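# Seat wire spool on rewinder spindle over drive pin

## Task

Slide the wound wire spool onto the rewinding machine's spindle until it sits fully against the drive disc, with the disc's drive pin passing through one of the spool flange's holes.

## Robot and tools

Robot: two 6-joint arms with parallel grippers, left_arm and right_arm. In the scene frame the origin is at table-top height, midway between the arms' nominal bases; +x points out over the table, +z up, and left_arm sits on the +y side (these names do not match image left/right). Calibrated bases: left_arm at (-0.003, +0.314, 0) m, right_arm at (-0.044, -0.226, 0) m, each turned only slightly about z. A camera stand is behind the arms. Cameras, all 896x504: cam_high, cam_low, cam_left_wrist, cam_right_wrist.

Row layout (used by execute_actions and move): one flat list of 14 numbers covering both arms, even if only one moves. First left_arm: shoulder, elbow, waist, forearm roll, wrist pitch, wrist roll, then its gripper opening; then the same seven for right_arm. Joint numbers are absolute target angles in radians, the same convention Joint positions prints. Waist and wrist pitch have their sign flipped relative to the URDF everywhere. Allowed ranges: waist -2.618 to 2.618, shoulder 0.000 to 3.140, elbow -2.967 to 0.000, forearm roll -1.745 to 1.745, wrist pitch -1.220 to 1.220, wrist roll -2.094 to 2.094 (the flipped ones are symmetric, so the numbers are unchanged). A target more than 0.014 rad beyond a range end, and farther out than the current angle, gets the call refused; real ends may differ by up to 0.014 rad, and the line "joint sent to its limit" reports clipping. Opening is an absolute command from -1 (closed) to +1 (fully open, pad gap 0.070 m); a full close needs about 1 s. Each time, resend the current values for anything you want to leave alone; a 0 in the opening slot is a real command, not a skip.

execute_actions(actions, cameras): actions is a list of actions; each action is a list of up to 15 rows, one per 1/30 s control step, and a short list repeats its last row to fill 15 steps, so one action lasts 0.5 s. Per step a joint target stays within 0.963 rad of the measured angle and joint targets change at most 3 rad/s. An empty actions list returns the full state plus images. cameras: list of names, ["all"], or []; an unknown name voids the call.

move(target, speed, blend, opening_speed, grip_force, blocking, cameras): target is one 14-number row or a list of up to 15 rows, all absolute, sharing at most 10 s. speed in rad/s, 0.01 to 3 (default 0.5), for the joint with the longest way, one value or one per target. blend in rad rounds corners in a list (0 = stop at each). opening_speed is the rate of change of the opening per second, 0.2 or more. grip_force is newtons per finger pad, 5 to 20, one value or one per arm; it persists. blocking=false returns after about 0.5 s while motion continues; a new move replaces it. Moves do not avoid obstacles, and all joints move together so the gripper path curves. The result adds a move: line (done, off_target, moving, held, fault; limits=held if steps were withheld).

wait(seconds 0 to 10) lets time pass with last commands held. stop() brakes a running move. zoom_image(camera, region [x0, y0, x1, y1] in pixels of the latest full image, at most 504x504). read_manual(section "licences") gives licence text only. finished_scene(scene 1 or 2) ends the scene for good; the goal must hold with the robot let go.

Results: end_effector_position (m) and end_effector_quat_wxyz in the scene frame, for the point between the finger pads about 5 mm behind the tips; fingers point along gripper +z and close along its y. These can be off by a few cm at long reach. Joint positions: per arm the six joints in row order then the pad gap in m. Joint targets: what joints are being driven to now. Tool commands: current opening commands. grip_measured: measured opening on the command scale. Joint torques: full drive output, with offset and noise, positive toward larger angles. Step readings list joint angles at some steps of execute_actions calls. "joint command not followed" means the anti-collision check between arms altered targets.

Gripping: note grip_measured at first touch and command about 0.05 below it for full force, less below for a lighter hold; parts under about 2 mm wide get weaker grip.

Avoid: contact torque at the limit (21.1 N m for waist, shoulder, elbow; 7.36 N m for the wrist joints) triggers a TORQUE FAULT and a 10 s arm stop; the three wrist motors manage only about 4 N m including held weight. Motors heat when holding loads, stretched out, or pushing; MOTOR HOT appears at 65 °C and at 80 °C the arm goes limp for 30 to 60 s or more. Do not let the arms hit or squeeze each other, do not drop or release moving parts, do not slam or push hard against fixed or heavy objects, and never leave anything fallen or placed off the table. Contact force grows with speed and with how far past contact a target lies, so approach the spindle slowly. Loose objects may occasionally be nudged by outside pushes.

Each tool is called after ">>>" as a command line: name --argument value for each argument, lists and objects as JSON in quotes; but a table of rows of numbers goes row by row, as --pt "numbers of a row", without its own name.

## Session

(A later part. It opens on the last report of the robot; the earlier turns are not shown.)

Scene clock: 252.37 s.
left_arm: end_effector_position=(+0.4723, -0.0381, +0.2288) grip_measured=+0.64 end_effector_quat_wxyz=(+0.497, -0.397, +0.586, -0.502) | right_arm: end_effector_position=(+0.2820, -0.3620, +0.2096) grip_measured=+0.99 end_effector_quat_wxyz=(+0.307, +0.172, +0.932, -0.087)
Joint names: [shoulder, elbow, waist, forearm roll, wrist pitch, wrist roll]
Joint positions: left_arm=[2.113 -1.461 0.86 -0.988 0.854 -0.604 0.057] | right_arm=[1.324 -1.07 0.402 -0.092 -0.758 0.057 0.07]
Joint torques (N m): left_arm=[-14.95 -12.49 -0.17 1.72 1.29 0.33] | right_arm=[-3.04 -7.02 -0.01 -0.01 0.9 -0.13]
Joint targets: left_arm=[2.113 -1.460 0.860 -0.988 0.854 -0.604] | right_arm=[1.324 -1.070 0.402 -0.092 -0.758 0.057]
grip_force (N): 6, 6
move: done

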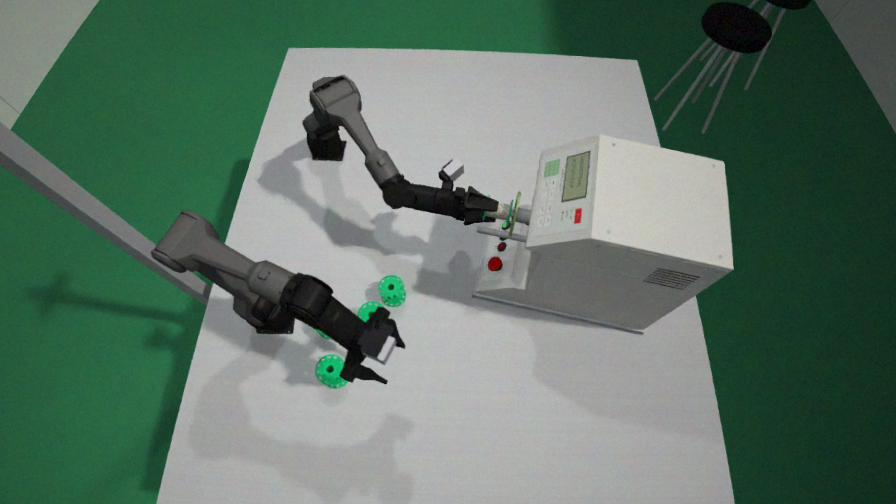

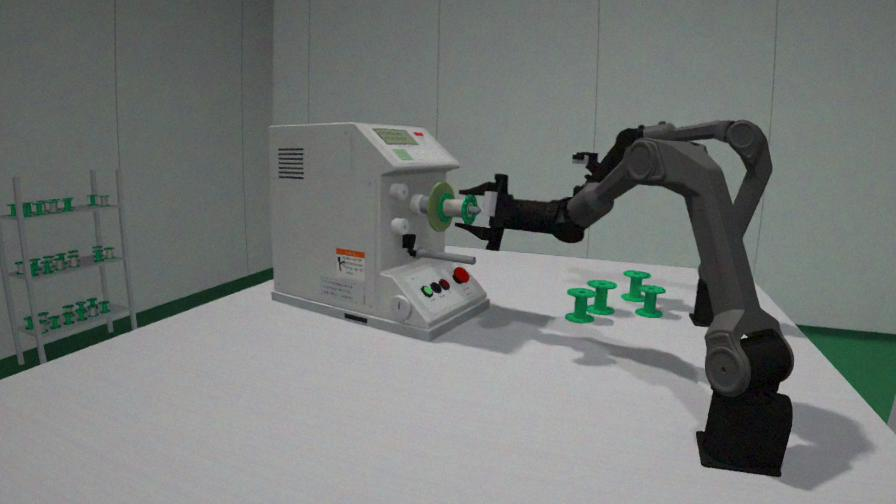

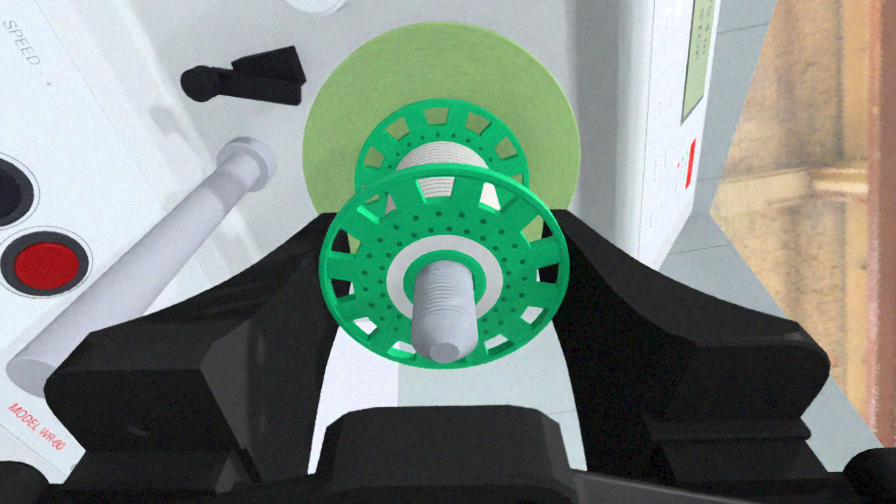

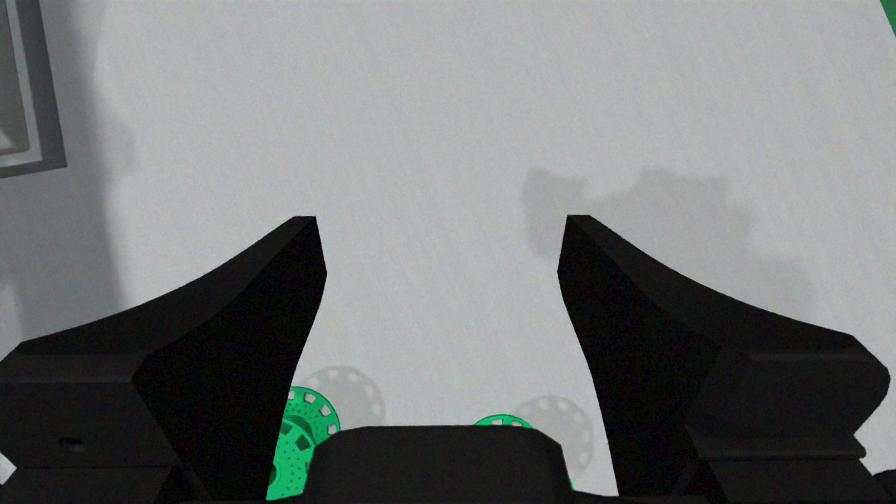

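>>> move --target '[2.1374,-1.5003,0.8455,-0.9877,0.8345,-0.5934,0.55,1.324,-1.07,0.402,-0.092,-0.758,0.057,1]' --speed 0.04 --cameras '["all"]'

>>> zoom_image --camera "cam_low" --region '[410, 170, 490, 240]'

>>> zoom_image --camera "cam_high" --region '[450, 175, 550, 245]'

>>> zoom_image --camera "cam_left_wrist" --region '[290, 0, 610, 380]'

Scene clock: 257.70 s.
left_arm: end_effector_position=(+0.4812, -0.0395, +0.2290) grip_measured=+0.63 end_effector_quat_wxyz=(+0.497, -0.397, +0.585, -0.502) | right_arm: end_effector_position=(+0.2820, -0.3620, +0.2096) grip_measured=+0.99 end_effector_quat_wxyz=(+0.307, +0.172, +0.932, -0.087)
Joint names: [shoulder, elbow, waist, forearm roll, wrist pitch, wrist roll]
Joint positions: left_arm=[2.135 -1.501 0.846 -0.988 0.835 -0.594 0.057] | right_arm=[1.324 -1.07 0.402 -0.092 -0.758 0.057 0.07]
Joint torques (N m): left_arm=[-12.25 -11.29 -1.29 1.28 0.83 0.31] | right_arm=[-3.05 -6.96 -0.02 -0.01 0.91 -0.13]
Joint targets: left_arm=[2.137 -1.500 0.846 -0.988 0.834 -0.593] | right_arm=[1.324 -1.070 0.402 -0.092 -0.758 0.057]
grip_force (N): 6, 6
move: done

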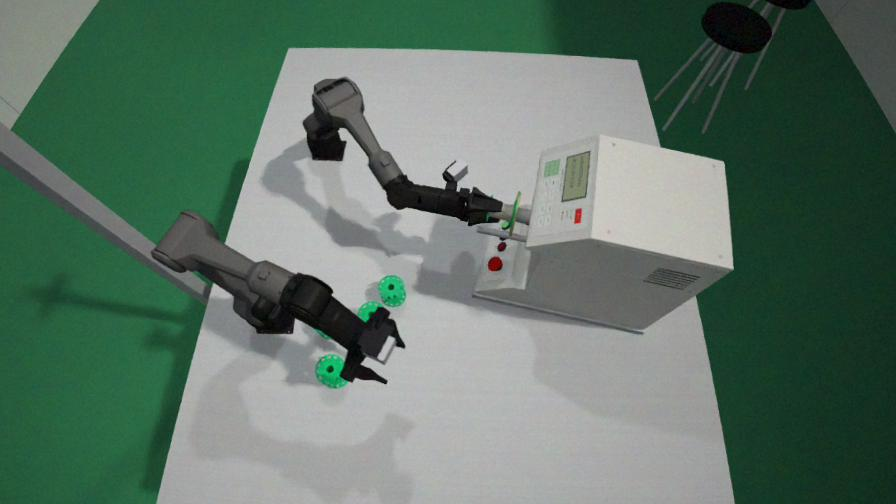

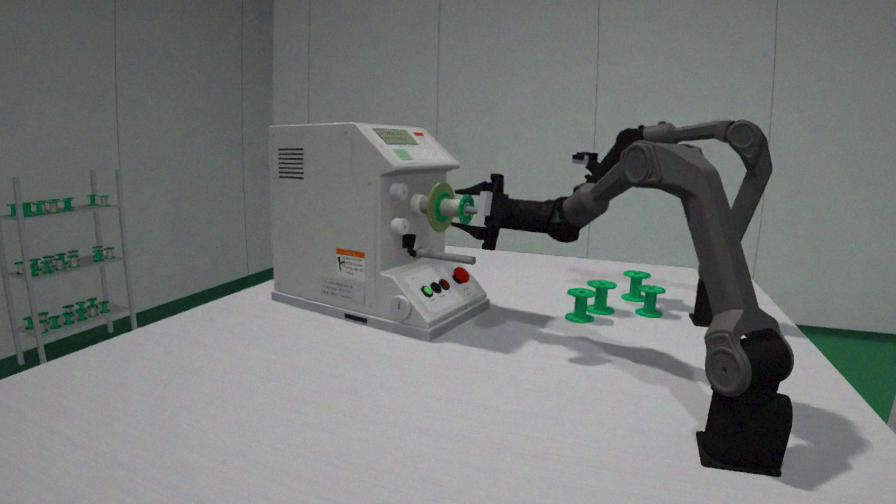

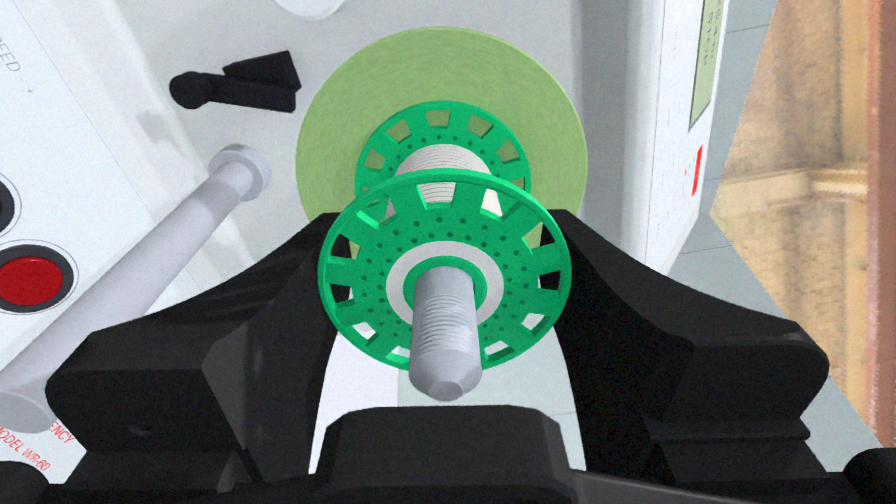

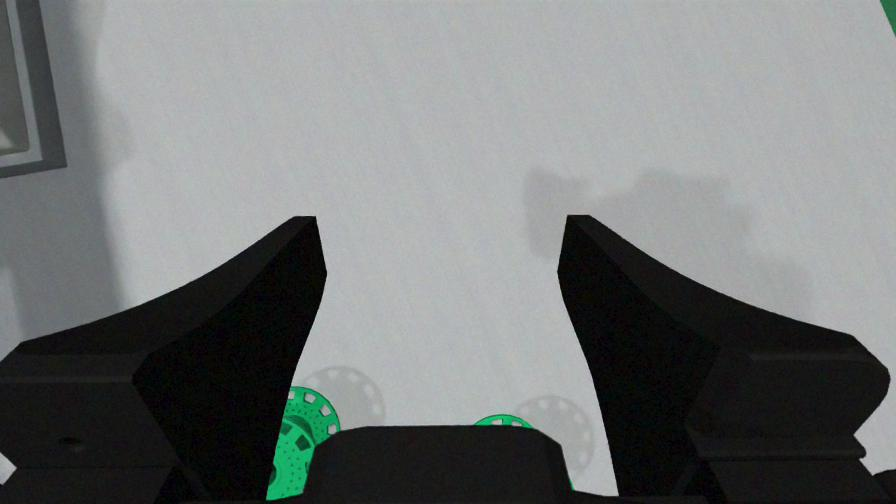

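Scaled by 6.300 from the camera's 896x504 image, which has a finer 1280x720 frame.

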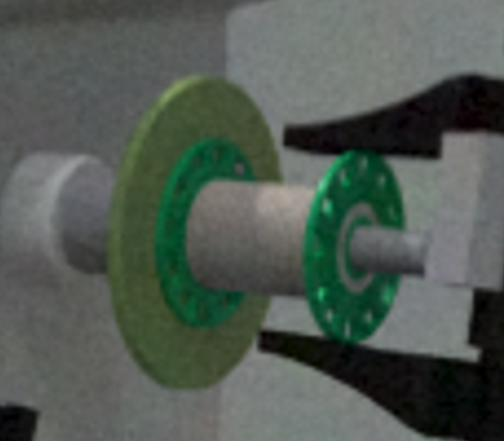

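Scaled by 5.040 from the camera's 896x504 image, which has a finer 1280x720 frame.

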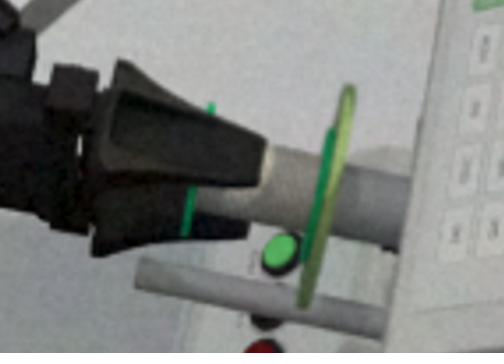

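Scaled by 1.326 from the camera's 896x504 image, which has a finer 1280x720 frame.

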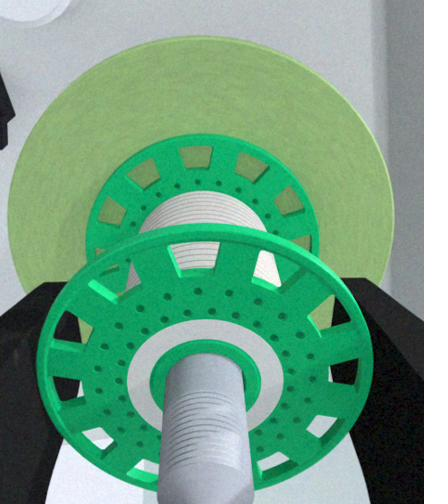

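>>> move --target '[2.1474,-1.518,0.839,-0.988,0.8257,-0.5886,0.55,1.324,-1.07,0.402,-0.092,-0.758,0.057,1]' --speed 0.03 --cameras '["cam_high","cam_low","cam_left_wrist"]'

>>> zoom_image --camera "cam_low" --region '[410, 170, 490, 240]'

>>> zoom_image --camera "cam_high" --region '[450, 175, 550, 245]'

>>> zoom_image --camera "cam_left_wrist" --region '[340, 80, 560, 260]'

Scene clock: 259.87 s.
left_arm: end_effector_position=(+0.4849, -0.0406, +0.2275) grip_measured=+0.61 end_effector_quat_wxyz=(+0.497, -0.397, +0.586, -0.502) | right_arm: end_effector_position=(+0.2820, -0.3620, +0.2096) grip_measured=+0.99 end_effector_quat_wxyz=(+0.307, +0.172, +0.932, -0.087)
Joint names: [shoulder, elbow, waist, forearm roll, wrist pitch, wrist roll]
Joint positions: left_arm=[2.147 -1.518 0.84 -0.988 0.825 -0.589 0.056] | right_arm=[1.324 -1.07 0.402 -0.092 -0.758 0.057 0.07]
Joint torques (N m): left_arm=[-9.39 -8.25 -2.09 0.46 0.52 0.3] | right_arm=[-3.04 -7.01 -0.01 -0.01 0.9 -0.13]
Joint targets: left_arm=[2.147 -1.518 0.839 -0.988 0.826 -0.589] | right_arm=[1.324 -1.070 0.402 -0.092 -0.758 0.057]
grip_force (N): 6, 6
move: done
Images, in order (width x height): cam_high 896x504, cam_low 896x504, cam_left_wrist 896x504.

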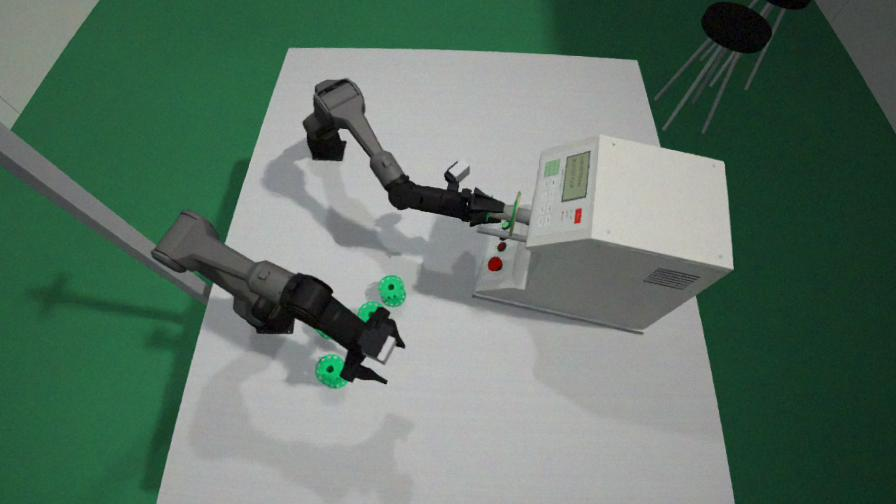

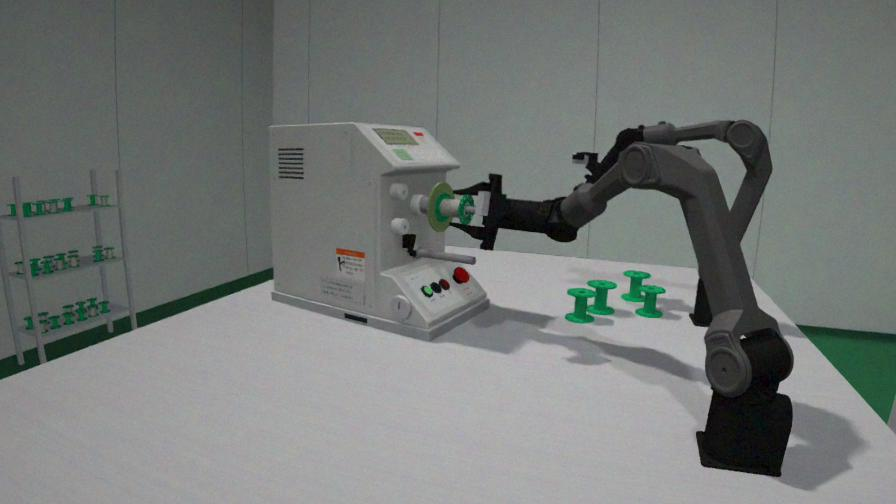

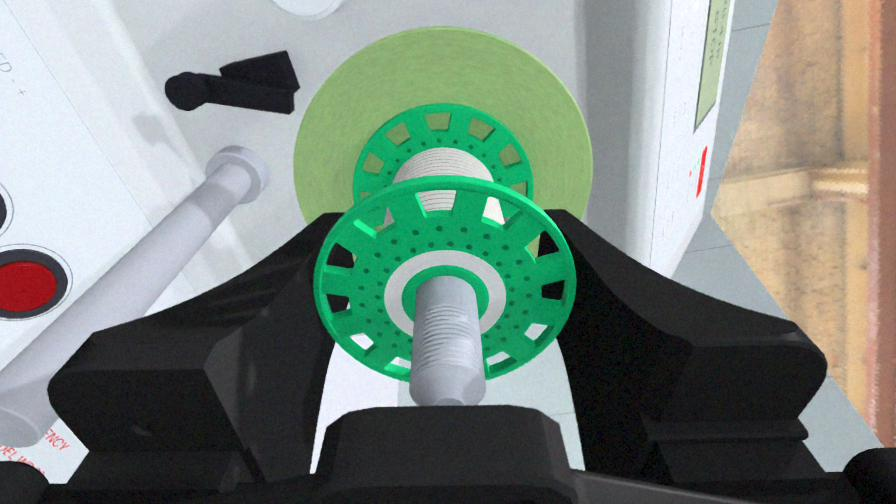

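Scaled by 6.300 from the camera's 896x504 image, which has a finer 1280x720 frame.

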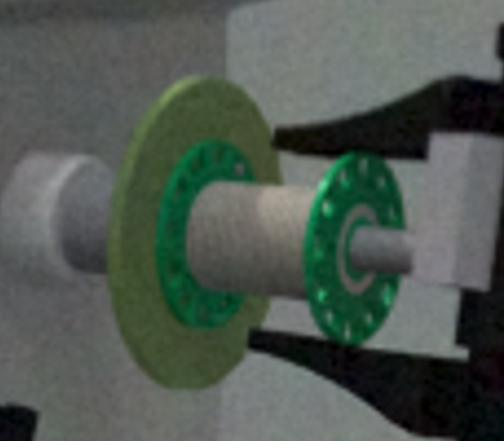

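Scaled by 5.040 from the camera's 896x504 image, which has a finer 1280x720 frame.

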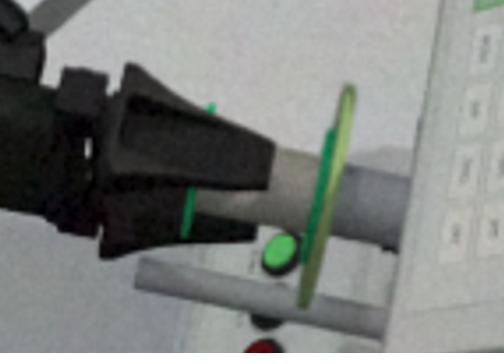

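Scaled by 2.291 from the camera's 896x504 image, which has a finer 1280x720 frame.

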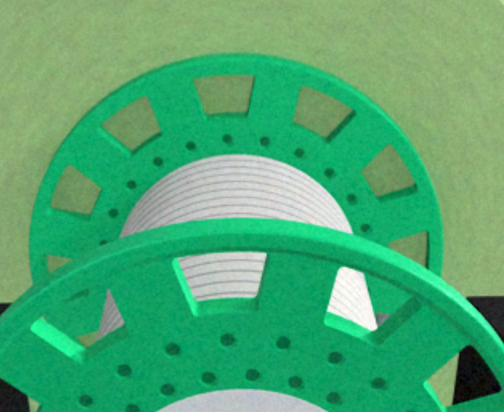

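>>> zoom_image --camera "cam_high" --region '[495, 185, 530, 235]'

>>> zoom_image --camera "cam_low" --region '[422, 180, 467, 235]'

Scaled by 10.080 from the camera's 896x504 image, which has a finer 1280x720 frame.

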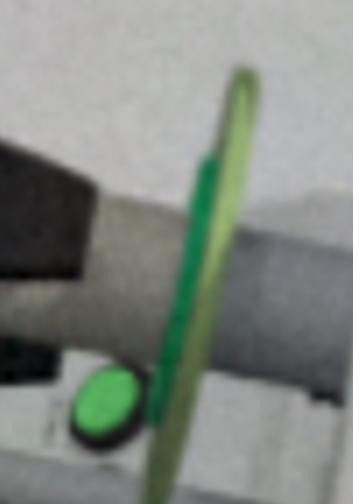

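Scaled by 9.164 from the camera's 896x504 image, which has a finer 1280x720 frame.

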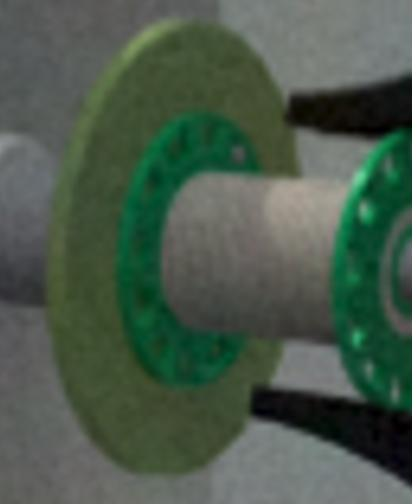

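>>> move --target '[2.1474,-1.518,0.839,-0.988,0.8257,-0.5886,1.0,1.324,-1.07,0.402,-0.092,-0.758,0.057,1]' --opening_speed 0.5 --cameras '["cam_left_wrist"]'

>>> move --pt "2.1137 -1.460 0.8595 -0.9875 0.854 -0.604 1 1.324 -1.07 0.402 -0.092 -0.758 0.057 1" --pt "2.068 -1.383 0.889 -0.991 0.893 -0.625 1 1.324 -1.07 0.402 -0.092 -0.758 0.057 1" --pt "2.001 -1.266 0.9424 -1.008 0.957 -0.649 1 1.324 -1.07 0.402 -0.092 -0.758 0.057 1" --pt "1.918 -1.101 1.108 -1.127 1.124 -0.833 1 1.324 -1.07 0.402 -0.092 -0.758 0.057 1" --blend '[0.01,0.01,0.01,0]' --speed '[0.12,0.15,0.15,0.3]' --cameras '["all"]'

>>> zoom_image --camera "cam_high" --region '[460, 180, 550, 240]'

>>> zoom_image --camera "cam_low" --region '[410, 170, 490, 240]'

Scene clock: 263.83 s.
left_arm: end_effector_position=(+0.4855, -0.0396, +0.2275) grip_measured=+0.99 end_effector_quat_wxyz=(+0.497, -0.398, +0.586, -0.501) | right_arm: end_effector_position=(+0.2820, -0.3620, +0.2096) grip_measured=+0.99 end_effector_quat_wxyz=(+0.307, +0.172, +0.932, -0.087)
Joint names: [shoulder, elbow, waist, forearm roll, wrist pitch, wrist roll]
Joint positions: left_arm=[2.147 -1.518 0.838 -0.989 0.826 -0.589 0.07] | right_arm=[1.324 -1.07 0.402 -0.092 -0.758 0.057 0.07]
Joint torques (N m): left_arm=[-10.09 -7.2 1.18 0.62 0.42 -0.05] | right_arm=[-3 -6.98 0.03 -0.01 0.9 -0.14]
Joint targets: left_arm=[2.147 -1.518 0.839 -0.988 0.826 -0.589] | right_arm=[1.324 -1.070 0.402 -0.092 -0.758 0.057]
grip_force (N): 6, 6
move: done
Images, in order (width x height): cam_left_wrist 896x504.

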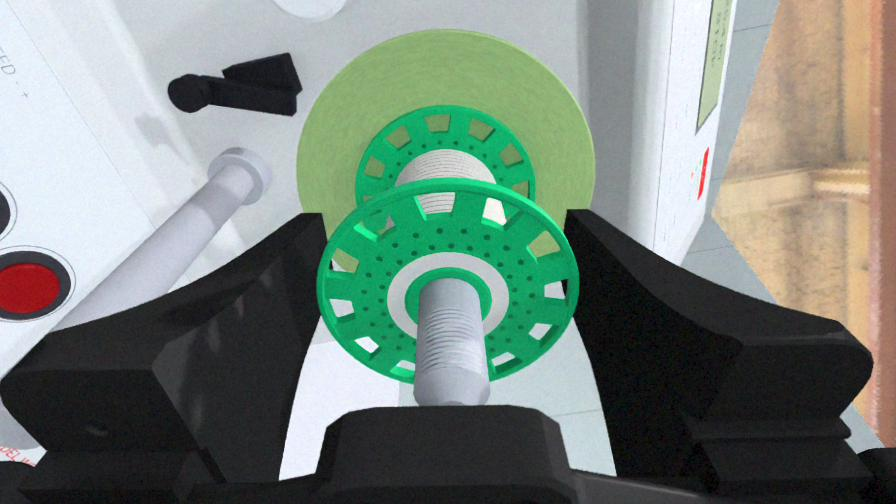

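Scene clock: 266.50 s.
left_arm: end_effector_position=(+0.3590, -0.0256, +0.2244) grip_measured=+0.99 end_effector_quat_wxyz=(+0.455, -0.455, +0.541, -0.542) | right_arm: end_effector_position=(+0.2820, -0.3620, +0.2096) grip_measured=+0.99 end_effector_quat_wxyz=(+0.307, +0.172, +0.932, -0.087)
Joint names: [shoulder, elbow, waist, forearm roll, wrist pitch, wrist roll]
Joint positions: left_arm=[1.917 -1.099 1.11 -1.127 1.125 -0.834 0.07] | right_arm=[1.324 -1.07 0.402 -0.092 -0.758 0.057 0.07]
Joint torques (N m): left_arm=[-8.09 -6.83 -0.28 0.7 0.44 0.34] | right_arm=[-3.05 -6.99 0.02 -0.01 0.9 -0.13]
Joint targets: left_arm=[1.918 -1.101 1.108 -1.127 1.124 -0.833] | right_arm=[1.324 -1.070 0.402 -0.092 -0.758 0.057]
grip_force (N): 6, 6
move: done

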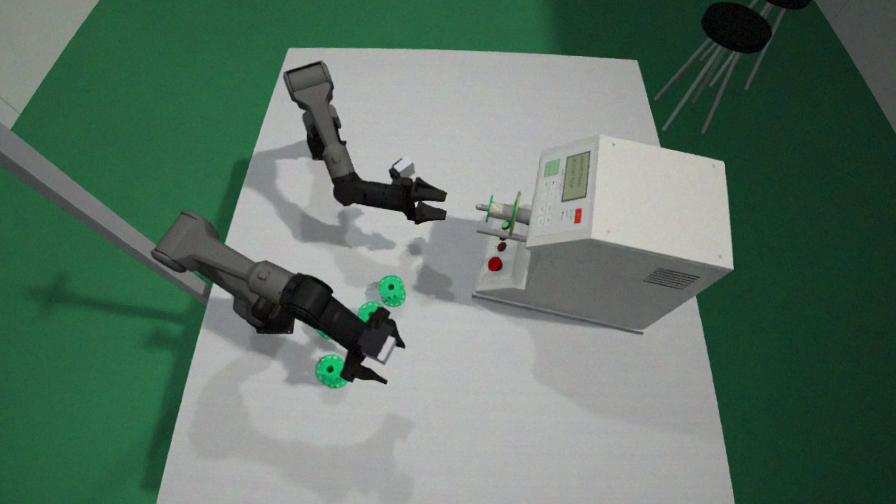

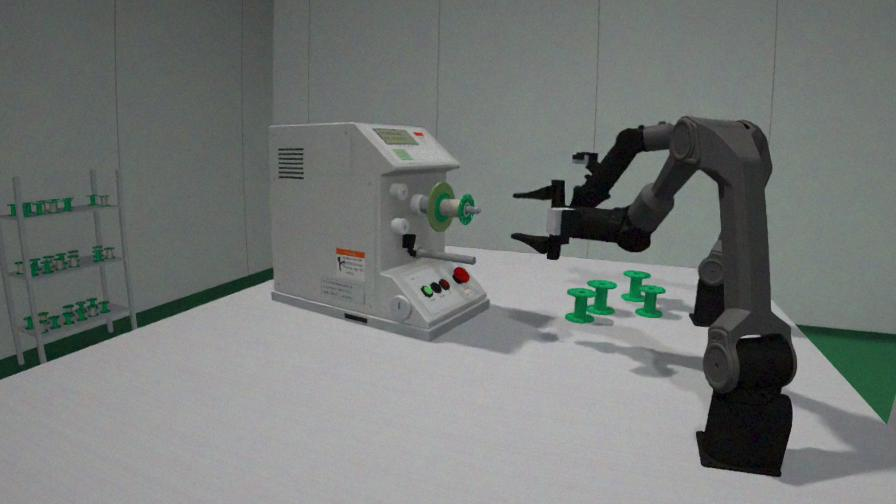

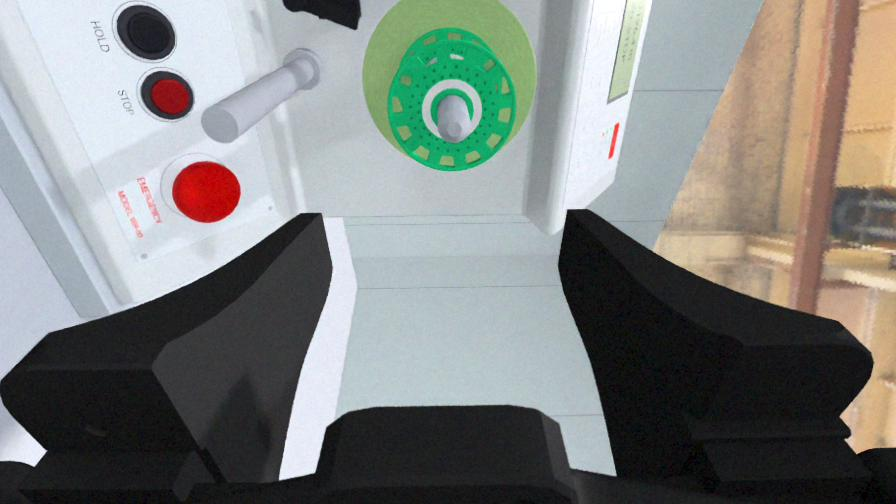

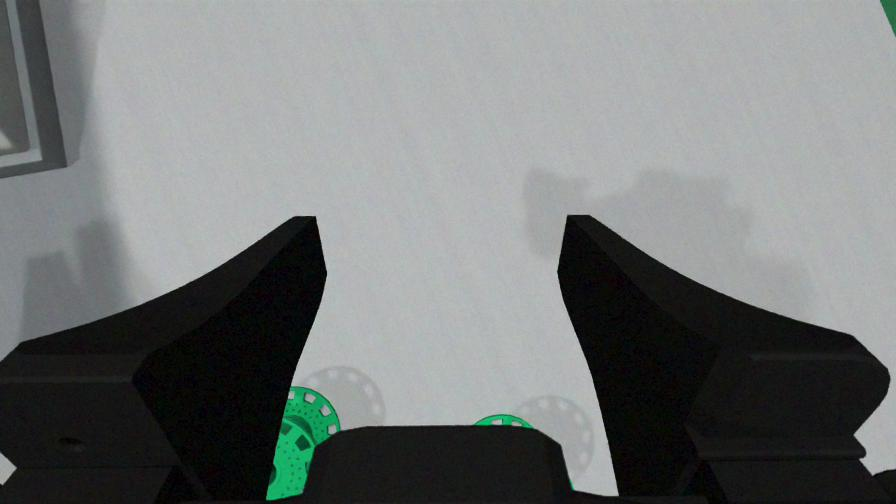

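Scaled by 5.600 from the camera's 896x504 image, which has a finer 1280x720 frame.

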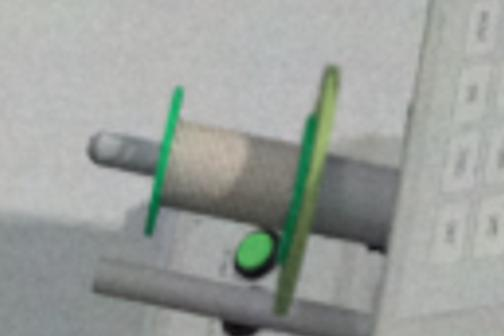

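Scaled by 6.300 from the camera's 896x504 image, which has a finer 1280x720 frame.

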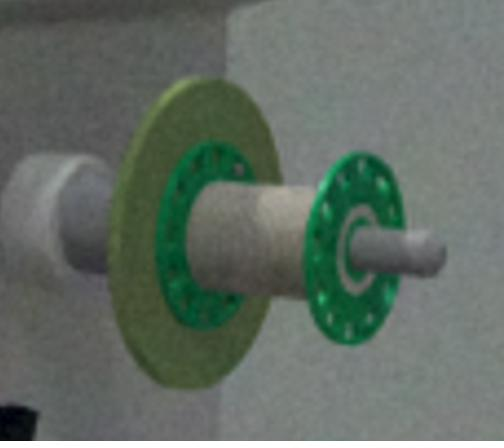

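>>> finished_scene --scene 2

The scene is finished: the task was done.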